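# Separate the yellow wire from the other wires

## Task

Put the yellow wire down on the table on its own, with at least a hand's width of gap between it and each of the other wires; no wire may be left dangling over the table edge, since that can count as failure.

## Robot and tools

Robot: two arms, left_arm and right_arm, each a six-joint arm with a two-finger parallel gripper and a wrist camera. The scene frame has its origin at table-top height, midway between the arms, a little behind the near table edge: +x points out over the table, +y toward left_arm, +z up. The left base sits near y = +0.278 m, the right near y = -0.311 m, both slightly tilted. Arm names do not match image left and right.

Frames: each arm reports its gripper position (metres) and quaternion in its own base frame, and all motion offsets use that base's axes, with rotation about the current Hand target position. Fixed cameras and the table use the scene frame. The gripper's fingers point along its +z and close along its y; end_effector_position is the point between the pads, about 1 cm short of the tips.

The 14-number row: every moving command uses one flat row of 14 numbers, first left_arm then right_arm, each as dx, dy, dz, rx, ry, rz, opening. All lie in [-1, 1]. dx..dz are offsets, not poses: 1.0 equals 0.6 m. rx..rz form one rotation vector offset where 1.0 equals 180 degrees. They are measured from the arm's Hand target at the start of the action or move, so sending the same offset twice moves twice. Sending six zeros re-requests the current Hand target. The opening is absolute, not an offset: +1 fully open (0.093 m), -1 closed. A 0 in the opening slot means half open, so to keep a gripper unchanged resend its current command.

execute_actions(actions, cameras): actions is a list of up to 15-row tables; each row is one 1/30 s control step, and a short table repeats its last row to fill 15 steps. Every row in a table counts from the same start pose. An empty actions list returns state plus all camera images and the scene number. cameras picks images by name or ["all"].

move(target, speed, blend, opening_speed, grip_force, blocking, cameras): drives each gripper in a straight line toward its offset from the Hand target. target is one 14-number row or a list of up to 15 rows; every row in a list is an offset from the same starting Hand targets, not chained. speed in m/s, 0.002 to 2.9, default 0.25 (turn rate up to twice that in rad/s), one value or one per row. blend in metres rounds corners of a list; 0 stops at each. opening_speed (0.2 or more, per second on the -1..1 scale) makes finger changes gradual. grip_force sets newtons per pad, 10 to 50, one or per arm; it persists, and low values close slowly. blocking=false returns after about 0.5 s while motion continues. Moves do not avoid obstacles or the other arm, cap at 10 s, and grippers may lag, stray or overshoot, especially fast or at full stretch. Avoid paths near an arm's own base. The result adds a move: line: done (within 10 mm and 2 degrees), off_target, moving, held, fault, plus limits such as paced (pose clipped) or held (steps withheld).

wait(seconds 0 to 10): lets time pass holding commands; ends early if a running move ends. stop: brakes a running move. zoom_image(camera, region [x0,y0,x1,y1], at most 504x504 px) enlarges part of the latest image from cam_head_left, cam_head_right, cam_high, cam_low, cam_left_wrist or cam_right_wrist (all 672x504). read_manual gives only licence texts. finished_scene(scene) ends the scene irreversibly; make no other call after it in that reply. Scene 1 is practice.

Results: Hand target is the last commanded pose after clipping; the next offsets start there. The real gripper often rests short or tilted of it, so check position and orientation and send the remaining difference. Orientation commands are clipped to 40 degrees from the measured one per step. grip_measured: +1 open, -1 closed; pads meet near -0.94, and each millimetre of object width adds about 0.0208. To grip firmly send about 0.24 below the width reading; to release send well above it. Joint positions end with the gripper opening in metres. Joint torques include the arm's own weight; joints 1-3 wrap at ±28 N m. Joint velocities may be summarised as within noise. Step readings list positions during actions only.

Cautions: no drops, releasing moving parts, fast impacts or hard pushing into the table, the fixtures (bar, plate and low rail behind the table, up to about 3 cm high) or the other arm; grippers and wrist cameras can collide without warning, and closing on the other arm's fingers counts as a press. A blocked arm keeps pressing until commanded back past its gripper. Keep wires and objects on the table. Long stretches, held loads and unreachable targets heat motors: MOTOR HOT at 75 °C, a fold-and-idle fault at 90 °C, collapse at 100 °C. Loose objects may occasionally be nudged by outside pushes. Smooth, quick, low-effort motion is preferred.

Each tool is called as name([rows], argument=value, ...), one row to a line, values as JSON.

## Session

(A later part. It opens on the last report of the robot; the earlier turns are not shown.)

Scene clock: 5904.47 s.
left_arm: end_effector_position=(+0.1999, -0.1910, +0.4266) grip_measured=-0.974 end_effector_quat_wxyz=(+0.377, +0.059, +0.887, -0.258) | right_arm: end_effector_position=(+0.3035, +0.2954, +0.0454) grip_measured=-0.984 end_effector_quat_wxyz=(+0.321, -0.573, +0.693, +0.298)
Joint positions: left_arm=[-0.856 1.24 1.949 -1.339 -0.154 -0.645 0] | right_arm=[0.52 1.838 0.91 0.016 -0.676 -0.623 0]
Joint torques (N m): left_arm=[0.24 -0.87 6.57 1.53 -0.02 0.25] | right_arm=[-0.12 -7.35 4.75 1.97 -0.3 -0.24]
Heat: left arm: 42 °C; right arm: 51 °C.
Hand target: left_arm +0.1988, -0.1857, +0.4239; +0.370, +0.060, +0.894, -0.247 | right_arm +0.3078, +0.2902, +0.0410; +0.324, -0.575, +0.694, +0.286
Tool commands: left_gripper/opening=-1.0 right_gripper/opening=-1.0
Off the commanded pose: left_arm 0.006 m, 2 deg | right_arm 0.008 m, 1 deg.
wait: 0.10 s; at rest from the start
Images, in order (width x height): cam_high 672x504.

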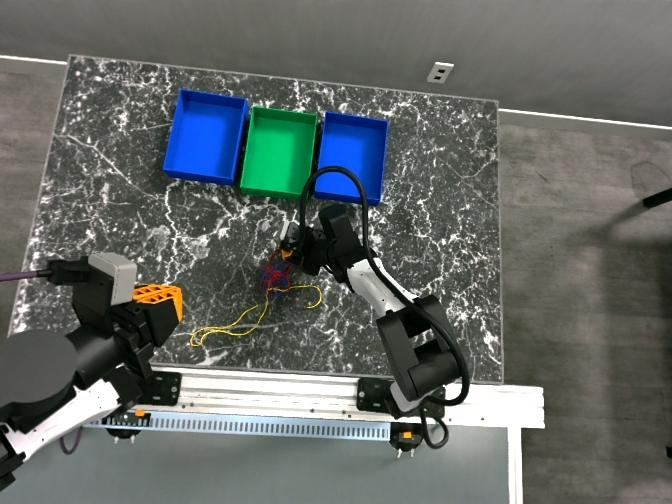

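zoom_image(camera="cam_high", region=[175, 235, 345, 365])

Scaled by 2.965 from the camera's 672x504 image, which has a finer 960x720 frame.

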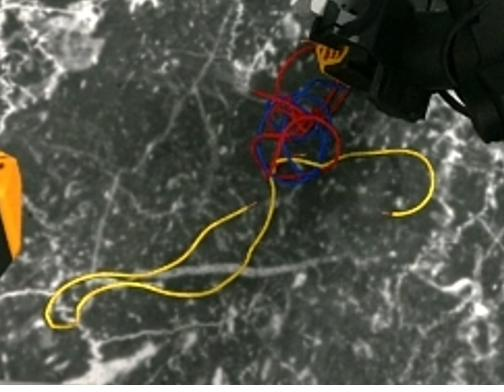

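move(target=[-0.083,-0.092,-0.5,0.174,0.004,-0.097,-0.3,0,0,0,0,0,0,-1], speed=0.25, cameras=["cam_left_wrist"])

Scene clock: 5975.87 s.
left_arm: end_effector_position=(+0.1422, -0.2372, +0.1213) grip_measured=-0.303 end_effector_quat_wxyz=(+0.275, +0.294, +0.914, -0.051) | right_arm: end_effector_position=(+0.3035, +0.2954, +0.0454) grip_measured=-0.984 end_effector_quat_wxyz=(+0.321, -0.573, +0.693, +0.298)
Joint positions: left_arm=[-1.26 1.194 0.841 -0.789 -0.382 -0.554 0.031] | right_arm=[0.52 1.838 0.91 0.016 -0.676 -0.623 0]
Joint torques (N m): left_arm=[-0.51 -2.89 6.46 1.53 -0.5 0.23] | right_arm=[-0.21 -7.28 4.74 1.92 -0.25 -0.21]
Heat: left arm: 41 °C; right arm: 50 °C.
Hand target: left_arm +0.1491, -0.2409, +0.1239; +0.293, +0.289, +0.910, -0.050 | right_arm +0.3078, +0.2902, +0.0410; +0.324, -0.575, +0.694, +0.286
Off the commanded pose: left_arm 0.008 m, 2 deg | right_arm 0.008 m, 1 deg.
move: done
camera_calibration:
cam_left_wrist: T_world_to_cam=[[-0.587791, -0.804552, -0.0848417, -0.0974806], [-0.796092, 0.593882, -0.116371, 0.305652], [0.144013, -0.000860181, -0.989575, 0.181318], [0, 0, 0, 1]] pos_world=[0.159917, -0.259794, 0.206726]
Images, in order (width x height): cam_left_wrist 672x504.

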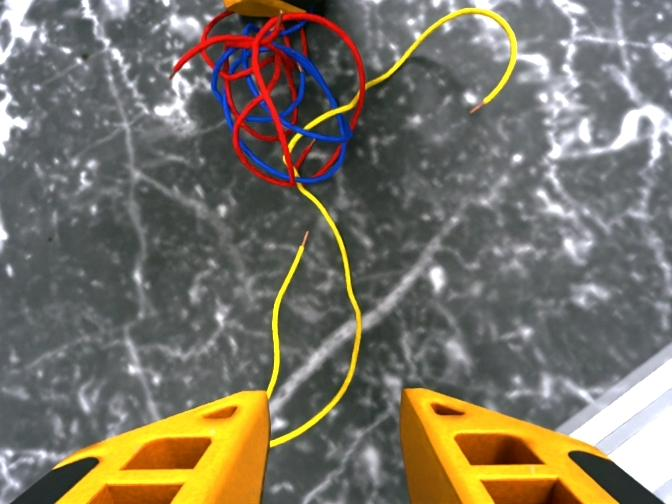

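move([
  [0.0307,-0.0235,-0.12,0,0,0,-0.3,0,0,0,0,0,0,-1],
  [0.0307,-0.0235,-0.187,0,0,0,-0.3,0,0,0,0,0,0,-1],
  [0.0307,-0.0235,-0.187,0,0,0,-1,0,0,0,0,0,0,-1],
], speed=[0.2,0.05,0.05], opening_speed=0.8, blend=[0.01,0,0], cameras=["cam_left_wrist"])

Scene clock: 6009.10 s.
left_arm: end_effector_position=(+0.1625, -0.2547, +0.0140) grip_measured=-0.972 end_effector_quat_wxyz=(+0.288, +0.293, +0.910, -0.049) | right_arm: end_effector_position=(+0.3035, +0.2954, +0.0454) grip_measured=-0.984 end_effector_quat_wxyz=(+0.321, -0.573, +0.693, +0.298)
Joint positions: left_arm=[-1.212 1.474 0.565 -0.197 -0.382 -0.498 0] | right_arm=[0.52 1.838 0.91 0.016 -0.676 -0.624 0]
Joint torques (N m): left_arm=[0.4 -4 4.96 1.6 -0.24 0.23] | right_arm=[-0.28 -7.25 4.79 1.98 -0.3 -0.16]
Heat: left arm: 41 °C; right arm: 50 °C.
Hand target: left_arm +0.1675, -0.2550, +0.0117; +0.293, +0.289, +0.910, -0.050 | right_arm +0.3078, +0.2902, +0.0410; +0.324, -0.575, +0.694, +0.286
Off the commanded pose: left_arm 0.005 m, 1 deg | right_arm 0.008 m, 1 deg.
move: done
camera_calibration:
cam_left_wrist: T_world_to_cam=[[-0.584794, -0.805523, -0.0956516, -0.109304], [-0.793208, 0.592532, -0.140451, 0.319297], [0.169813, -0.00626326, -0.985456, 0.0664892], [0, 0, 0, 1]] pos_world=[0.178058, -0.276824, 0.0999126]
Images, in order (width x height): cam_left_wrist 672x504.

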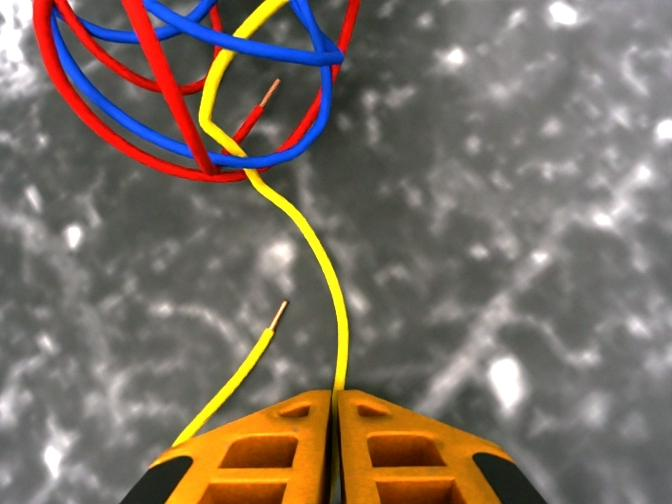

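move([
  [0.0,0.02,0.07,0,0,0,-1,0,0,0,0,0,0,-1],
  [0.21,0.35,0.1,0,0,0.05,-1,0,0,0,0,0,0,-1],
], speed=0.1, blend=[0.02,0], cameras=["cam_high"])

zoom_image(camera="cam_high", region=[150, 225, 350, 375])

Scene clock: 6058.67 s.
left_arm: end_effector_position=(+0.2866, -0.0454, +0.0629) grip_measured=-0.972 end_effector_quat_wxyz=(+0.292, +0.215, +0.932, -0.024) | right_arm: end_effector_position=(+0.3035, +0.2954, +0.0453) grip_measured=-0.984 end_effector_quat_wxyz=(+0.321, -0.573, +0.693, +0.298)
Joint positions: left_arm=[-0.085 1.195 0.57 -0.363 0.125 0.332 0] | right_arm=[0.52 1.838 0.91 0.016 -0.676 -0.624 0]
Joint torques (N m): left_arm=[0.16 -2.44 9.74 1.31 0.23 0.23] | right_arm=[-0.12 -7.3 4.66 1.99 -0.27 -0.24]
Heat: left arm: 40 °C; right arm: 50 °C.
Hand target: left_arm +0.2935, -0.0450, +0.0717; +0.296, +0.217, +0.930, -0.027 | right_arm +0.3079, +0.2902, +0.0410; +0.324, -0.575, +0.694, +0.286
Off the commanded pose: left_arm 0.011 m, 1 deg | right_arm 0.008 m, 1 deg.
move: off_target (left_arm)
Images, in order (width x height): cam_high 672x504.

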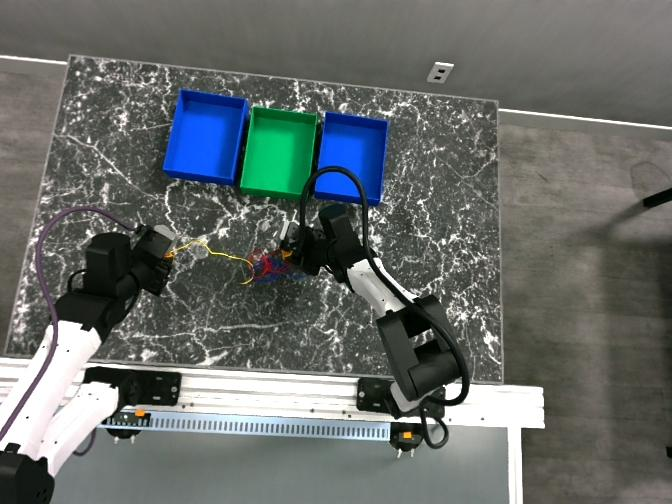

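Scaled by 2.520 from the camera's 672x504 image, which has a finer 960x720 frame.

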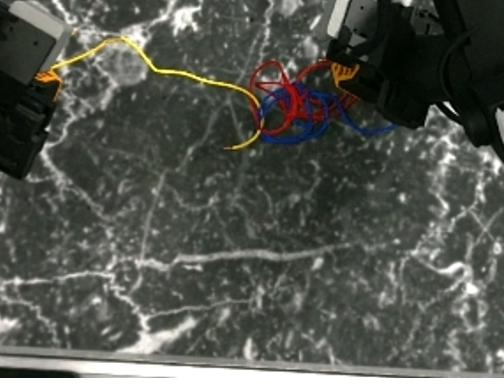

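move(target=[0.0,0.28,0.12,0,0,0.06,-1,0,0,0,0,0,0,-1], speed=0.12, cameras=["cam_high"])

zoom_image(camera="cam_high", region=[90, 220, 330, 340])

Scene clock: 6073.07 s.
left_arm: end_effector_position=(+0.2889, +0.1253, +0.1360) grip_measured=-0.972 end_effector_quat_wxyz=(+0.291, +0.119, +0.949, +0.010) | right_arm: end_effector_position=(+0.3036, +0.2953, +0.0453) grip_measured=-0.984 end_effector_quat_wxyz=(+0.321, -0.573, +0.693, +0.297)
Joint positions: left_arm=[0.601 1.31 0.962 -0.745 0.364 0.76 0] | right_arm=[0.52 1.838 0.91 0.016 -0.675 -0.624 0]
Joint torques (N m): left_arm=[-0.09 -3.43 9.66 1.05 0.48 0.26] | right_arm=[-0.17 -7.31 4.75 1.91 -0.26 -0.21]
Motor temperatures (°C): left_arm=[25 30 37 40 25 28 28] | right_arm=[24 49 38 43 27 25 28]
Heat: left arm: 40 °C; right arm: 49 °C.
Hand target: left_arm +0.2935, +0.1230, +0.1437; +0.298, +0.128, +0.946, +0.001 | right_arm +0.3079, +0.2902, +0.0410; +0.324, -0.575, +0.694, +0.286
Off the commanded pose: left_arm 0.009 m, 2 deg | right_arm 0.008 m, 1 deg.
move: done
Images, in order (width x height): cam_high 672x504.

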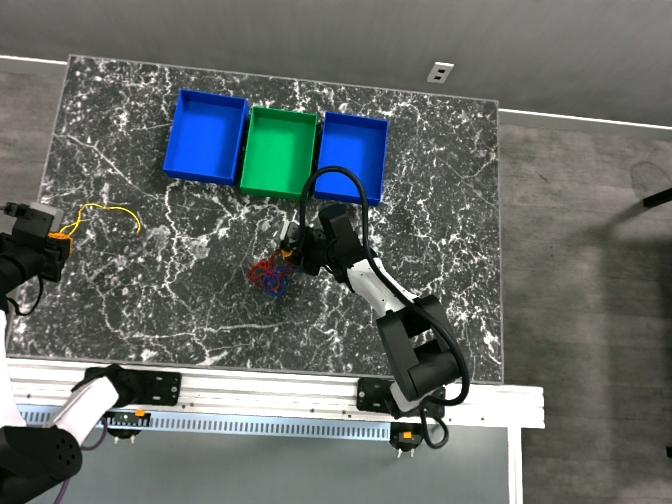

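Scaled by 2.100 from the camera's 672x504 image, which has a finer 960x720 frame.

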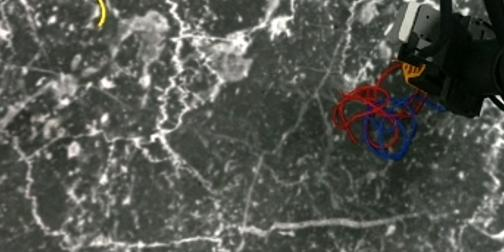

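zoom_image(camera="cam_high", region=[0, 180, 170, 330])

Scaled by 2.965 from the camera's 672x504 image, which has a finer 960x720 frame.

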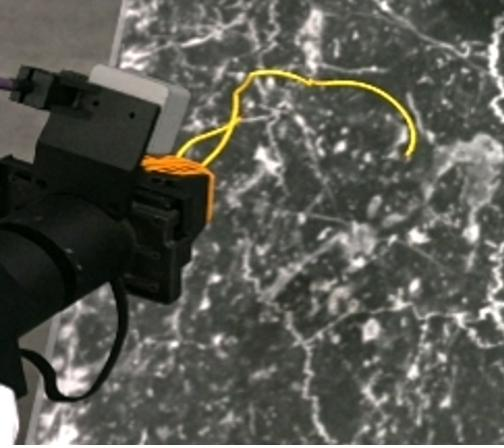

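move(target=[-0.02,-0.1,-0.2,0,0,0,-1,0,0,0,0,0,0,-1], speed=0.1, cameras=["cam_left_wrist"])

Scene clock: 6110.63 s.
left_arm: end_effector_position=(+0.2751, +0.0606, +0.0236) grip_measured=-0.972 end_effector_quat_wxyz=(+0.289, +0.127, +0.949, -0.013) | right_arm: end_effector_position=(+0.3036, +0.2953, +0.0453) grip_measured=-0.984 end_effector_quat_wxyz=(+0.321, -0.573, +0.693, +0.297)
Joint positions: left_arm=[0.398 1.315 0.484 -0.23 0.307 0.584 0] | right_arm=[0.52 1.838 0.91 0.016 -0.675 -0.624 0]
Joint torques (N m): left_arm=[-0.92 -2.85 5.71 1.79 -0.01 0.06] | right_arm=[-0.12 -7.51 4.67 1.97 -0.32 -0.22]
Heat: left arm: 40 °C; right arm: 49 °C.
Hand target: left_arm +0.2815, +0.0630, +0.0237; +0.298, +0.128, +0.946, +0.001 | right_arm +0.3079, +0.2902, +0.0410; +0.324, -0.575, +0.694, +0.286
Off the commanded pose: left_arm 0.007 m, 2 deg | right_arm 0.008 m, 1 deg.
move: done
camera_calibration:
cam_left_wrist: T_world_to_cam=[[-0.275922, -0.958935, -0.0656483, 0.135136], [-0.948998, 0.282629, -0.139729, 0.284663], [0.152545, 0.0237458, -0.988011, 0.0619306], [0, 0, 0, 1]] pos_world=[0.297985, 0.0476624, 0.109835]
Images, in order (width x height): cam_left_wrist 672x504.

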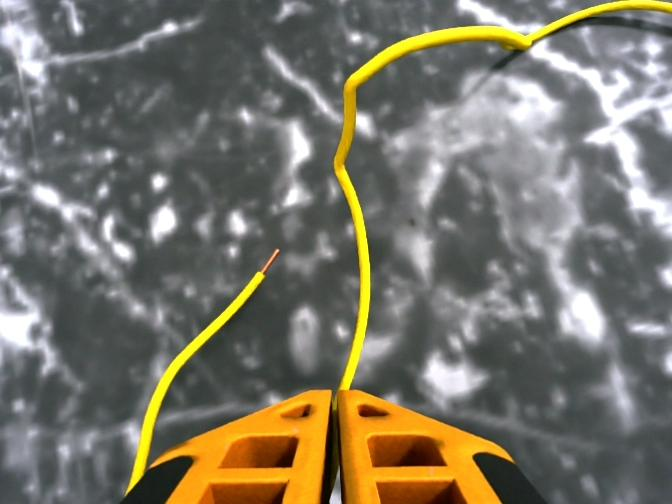

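move([
  [0,0,0,0,0,0,-0.3,0,-0.2,-0.012,0,0,0,-1],
  [-0.02,0,0.17,0,0,0,-0.3,0,-0.2,-0.012,0,0,0,-0.3],
  [-0.02,0,0.3,0,0,0,-0.3,-0.017,-0.28,0.05,0,0,0,-0.3],
], speed=[0.12,0.1,0.1], opening_speed=0.6, cameras=["cam_high"])

Scene clock: 6161.73 s.
left_arm: end_effector_position=(+0.2704, +0.0614, +0.1980) grip_measured=-0.303 end_effector_quat_wxyz=(+0.301, +0.125, +0.945, -0.004) | right_arm: end_effector_position=(+0.2899, +0.1267, +0.0570) grip_measured=-0.302 end_effector_quat_wxyz=(+0.308, -0.569, +0.701, +0.300)
Joint positions: left_arm=[0.408 1.118 1.071 -0.984 0.306 0.584 0.031] | right_arm=[-0.012 1.702 0.879 -0.619 -0.883 -1.314 0.031]
Joint torques (N m): left_arm=[0.18 -2.04 9.18 1.13 0.1 0.24] | right_arm=[-0.64 -8.69 7.27 0.46 -0.67 -0.22]
Heat: left arm: 41 °C; right arm: 49 °C.
Hand target: left_arm +0.2695, +0.0630, +0.2037; +0.298, +0.128, +0.946, +0.001 | right_arm +0.2977, +0.1223, +0.0710; +0.325, -0.575, +0.694, +0.286
Off the commanded pose: left_arm 0.006 m, 1 deg | right_arm 0.017 m, 3 deg.
move: off_target (right_arm); target 2's new opening was sent with right_arm's hand 0.013 m and 4 deg from that target
Images, in order (width x height): cam_high 672x504.

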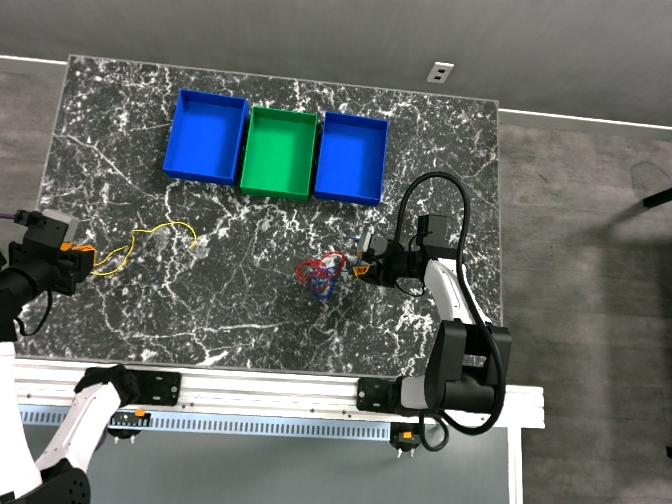

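zoom_image(camera="cam_high", region=[80, 200, 410, 330])

Scaled by 1.527 from the camera's 672x504 image, which has a finer 960x720 frame.

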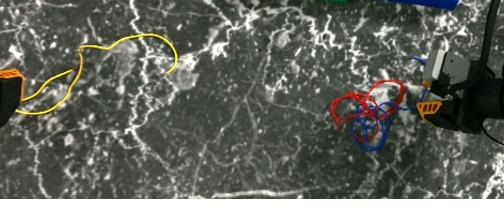

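wait(seconds=0.1, cameras=["cam_left_wrist", "cam_right_wrist"])

Scene clock: 6172.20 s.
left_arm: end_effector_position=(+0.2704, +0.0614, +0.1980) grip_measured=-0.303 end_effector_quat_wxyz=(+0.301, +0.125, +0.945, -0.004) | right_arm: end_effector_position=(+0.2898, +0.1267, +0.0570) grip_measured=-0.302 end_effector_quat_wxyz=(+0.308, -0.569, +0.701, +0.300)
Joint positions: left_arm=[0.408 1.118 1.071 -0.984 0.306 0.584 0.031] | right_arm=[-0.012 1.702 0.879 -0.619 -0.883 -1.314 0.031]
Joint torques (N m): left_arm=[0.2 -2.11 9.21 1.13 0.09 0.25] | right_arm=[-0.57 -8.69 7.34 0.5 -0.72 -0.26]
Heat: left arm: 40 °C; right arm: 49 °C.
Hand target: left_arm +0.2695, +0.0630, +0.2037; +0.298, +0.128, +0.946, +0.001 | right_arm +0.2977, +0.1223, +0.0710; +0.324, -0.575, +0.694, +0.286
Tool commands: left_gripper/opening=-0.3 right_gripper/opening=-0.3
Off the commanded pose: left_arm 0.006 m, 1 deg | right_arm 0.017 m, 3 deg.
wait: 0.10 s; at rest from the start
camera_calibration:
cam_left_wrist: T_world_to_cam=[[-0.265179, -0.960475, -0.0846617, 0.147015], [-0.94742, 0.275868, -0.162148, 0.308747], [0.179094, 0.0372119, -0.983128, 0.22592], [0, 0, 0, 1]] pos_world=[0.291037, 0.0476246, 0.284617]
cam_right_wrist: T_world_to_cam=[[0.980789, -0.190016, -0.0441298, -0.261265], [-0.192085, -0.901285, -0.388315, 0.226633], [0.0340125, 0.389332, -0.920469, 0.0803609], [0, 0, 0, 1]] pos_world=[0.297045, 0.12333, 0.150445]
Images, in order (width x height): cam_left_wrist 672x504, cam_right_wrist 672x504.

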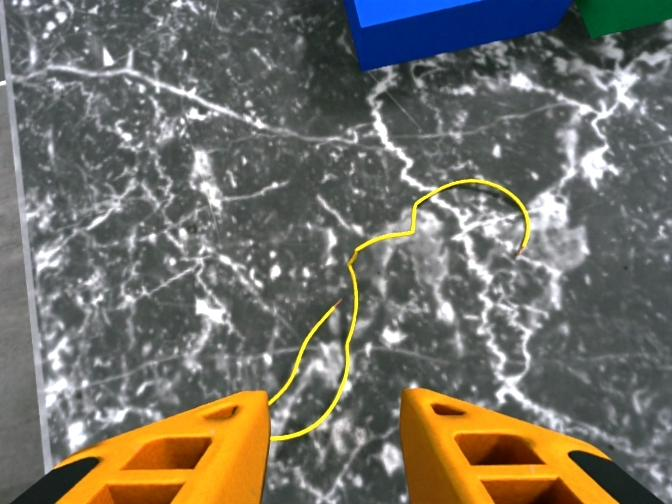

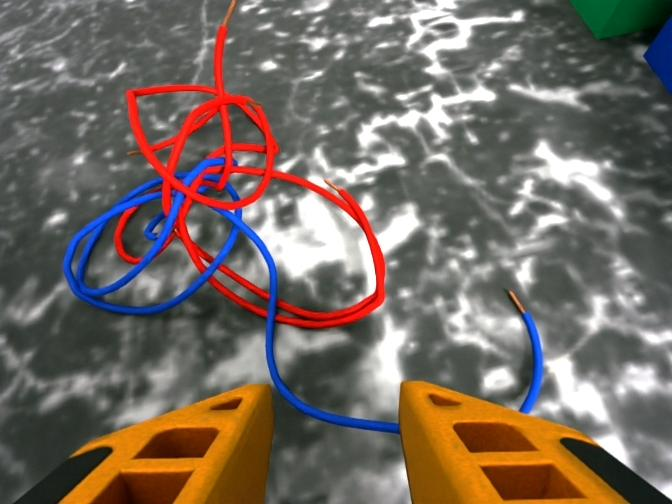

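move(target=[0,0,0,0,0,0,-0.3,0,-0.03,0.17,0,0,0,-0.3], speed=0.12, cameras=["cam_high", "cam_right_wrist"])

Scene clock: 6187.67 s.
left_arm: end_effector_position=(+0.2704, +0.0614, +0.1980) grip_measured=-0.303 end_effector_quat_wxyz=(+0.301, +0.125, +0.945, -0.004) | right_arm: end_effector_position=(+0.2949, +0.1088, +0.1578) grip_measured=-0.302 end_effector_quat_wxyz=(+0.306, -0.570, +0.701, +0.299)
Joint positions: left_arm=[0.408 1.118 1.071 -0.984 0.306 0.584 0.031] | right_arm=[-0.073 1.601 1.206 -1.126 -0.883 -1.415 0.031]
Joint torques (N m): left_arm=[0.17 -2.06 9.18 1.14 0.11 0.26] | right_arm=[-1.02 -8.06 7.98 0.28 -0.79 -0.2]
Motor temperatures (°C): left_arm=[25 29 41 38 25 28 28] | right_arm=[24 48 40 38 27 25 28]
Heat: left arm: 41 °C; right arm: 48 °C.
Hand target: left_arm +0.2695, +0.0630, +0.2037; +0.298, +0.128, +0.946, +0.001 | right_arm +0.2977, +0.1043, +0.1730; +0.325, -0.575, +0.694, +0.286
Off the commanded pose: left_arm 0.006 m, 1 deg | right_arm 0.016 m, 3 deg.
move: off_target (right_arm)
camera_calibration:
cam_right_wrist: T_world_to_cam=[[0.981232, -0.187816, -0.0436937, -0.265581], [-0.190084, -0.903985, -0.382988, 0.249502], [0.0324327, 0.384105, -0.92272, 0.181299], [0, 0, 0, 1]] pos_world=[0.302143, 0.106028, 0.251241]
Images, in order (width x height): cam_high 672x504, cam_right_wrist 672x504.

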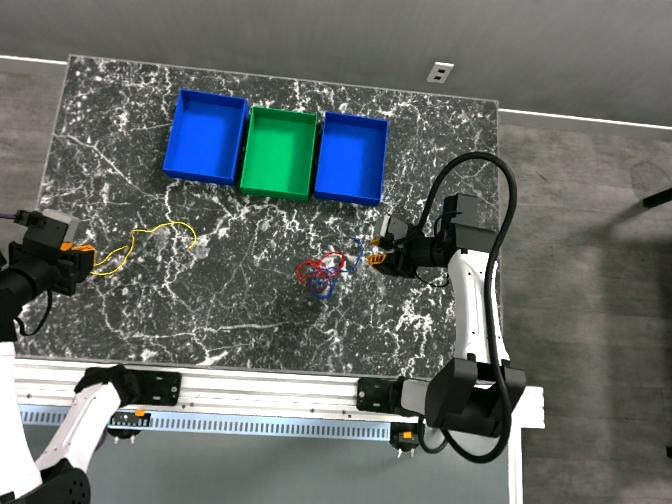

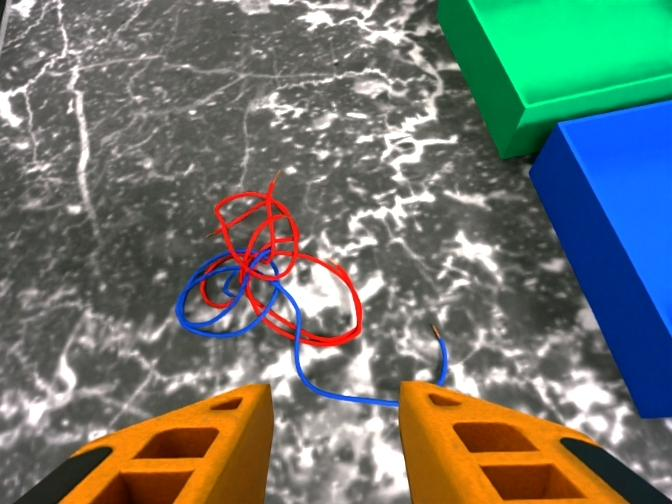

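move(target=[-0.06,0.0,0.12,0,0,0,-0.3,0,0,0,0,0,0,-0.3], speed=0.15, cameras=["cam_left_wrist"])

Scene clock: 6201.47 s.
left_arm: end_effector_position=(+0.2357, +0.0681, +0.2687) grip_measured=-0.303 end_effector_quat_wxyz=(+0.292, +0.120, +0.949, +0.009) | right_arm: end_effector_position=(+0.2948, +0.1088, +0.1578) grip_measured=-0.302 end_effector_quat_wxyz=(+0.306, -0.570, +0.701, +0.299)
Joint positions: left_arm=[0.498 1.118 1.383 -1.325 0.319 0.667 0.031] | right_arm=[-0.073 1.601 1.206 -1.126 -0.883 -1.415 0.031]
Joint torques (N m): left_arm=[0.18 -1.88 8.16 1.09 0.44 0.26] | right_arm=[-0.73 -8.14 8.12 0.31 -0.76 -0.23]
Heat: left arm: 41 °C; right arm: 47 °C.
Hand target: left_arm +0.2335, +0.0630, +0.2757; +0.298, +0.128, +0.946, +0.001 | right_arm +0.2977, +0.1043, +0.1730; +0.325, -0.575, +0.694, +0.286
Off the commanded pose: left_arm 0.009 m, 1 deg | right_arm 0.016 m, 3 deg.
move: off_target (right_arm)
camera_calibration:
cam_left_wrist: T_world_to_cam=[[-0.250946, -0.962456, -0.103458, 0.151997], [-0.954249, 0.263916, -0.140561, 0.282135], [0.162588, 0.0634518, -0.984652, 0.303889], [0, 0, 0, 1]] pos_world=[0.257961, 0.052548, 0.354608]
Images, in order (width x height): cam_left_wrist 672x504.

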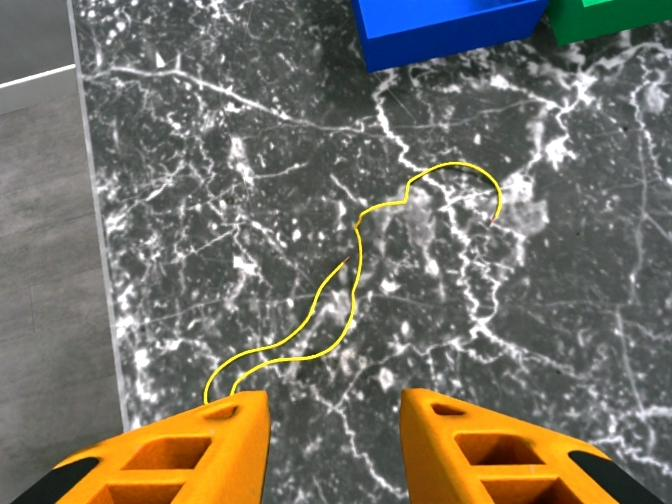

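finished_scene(scene=2)

The scene is finished: the task was done.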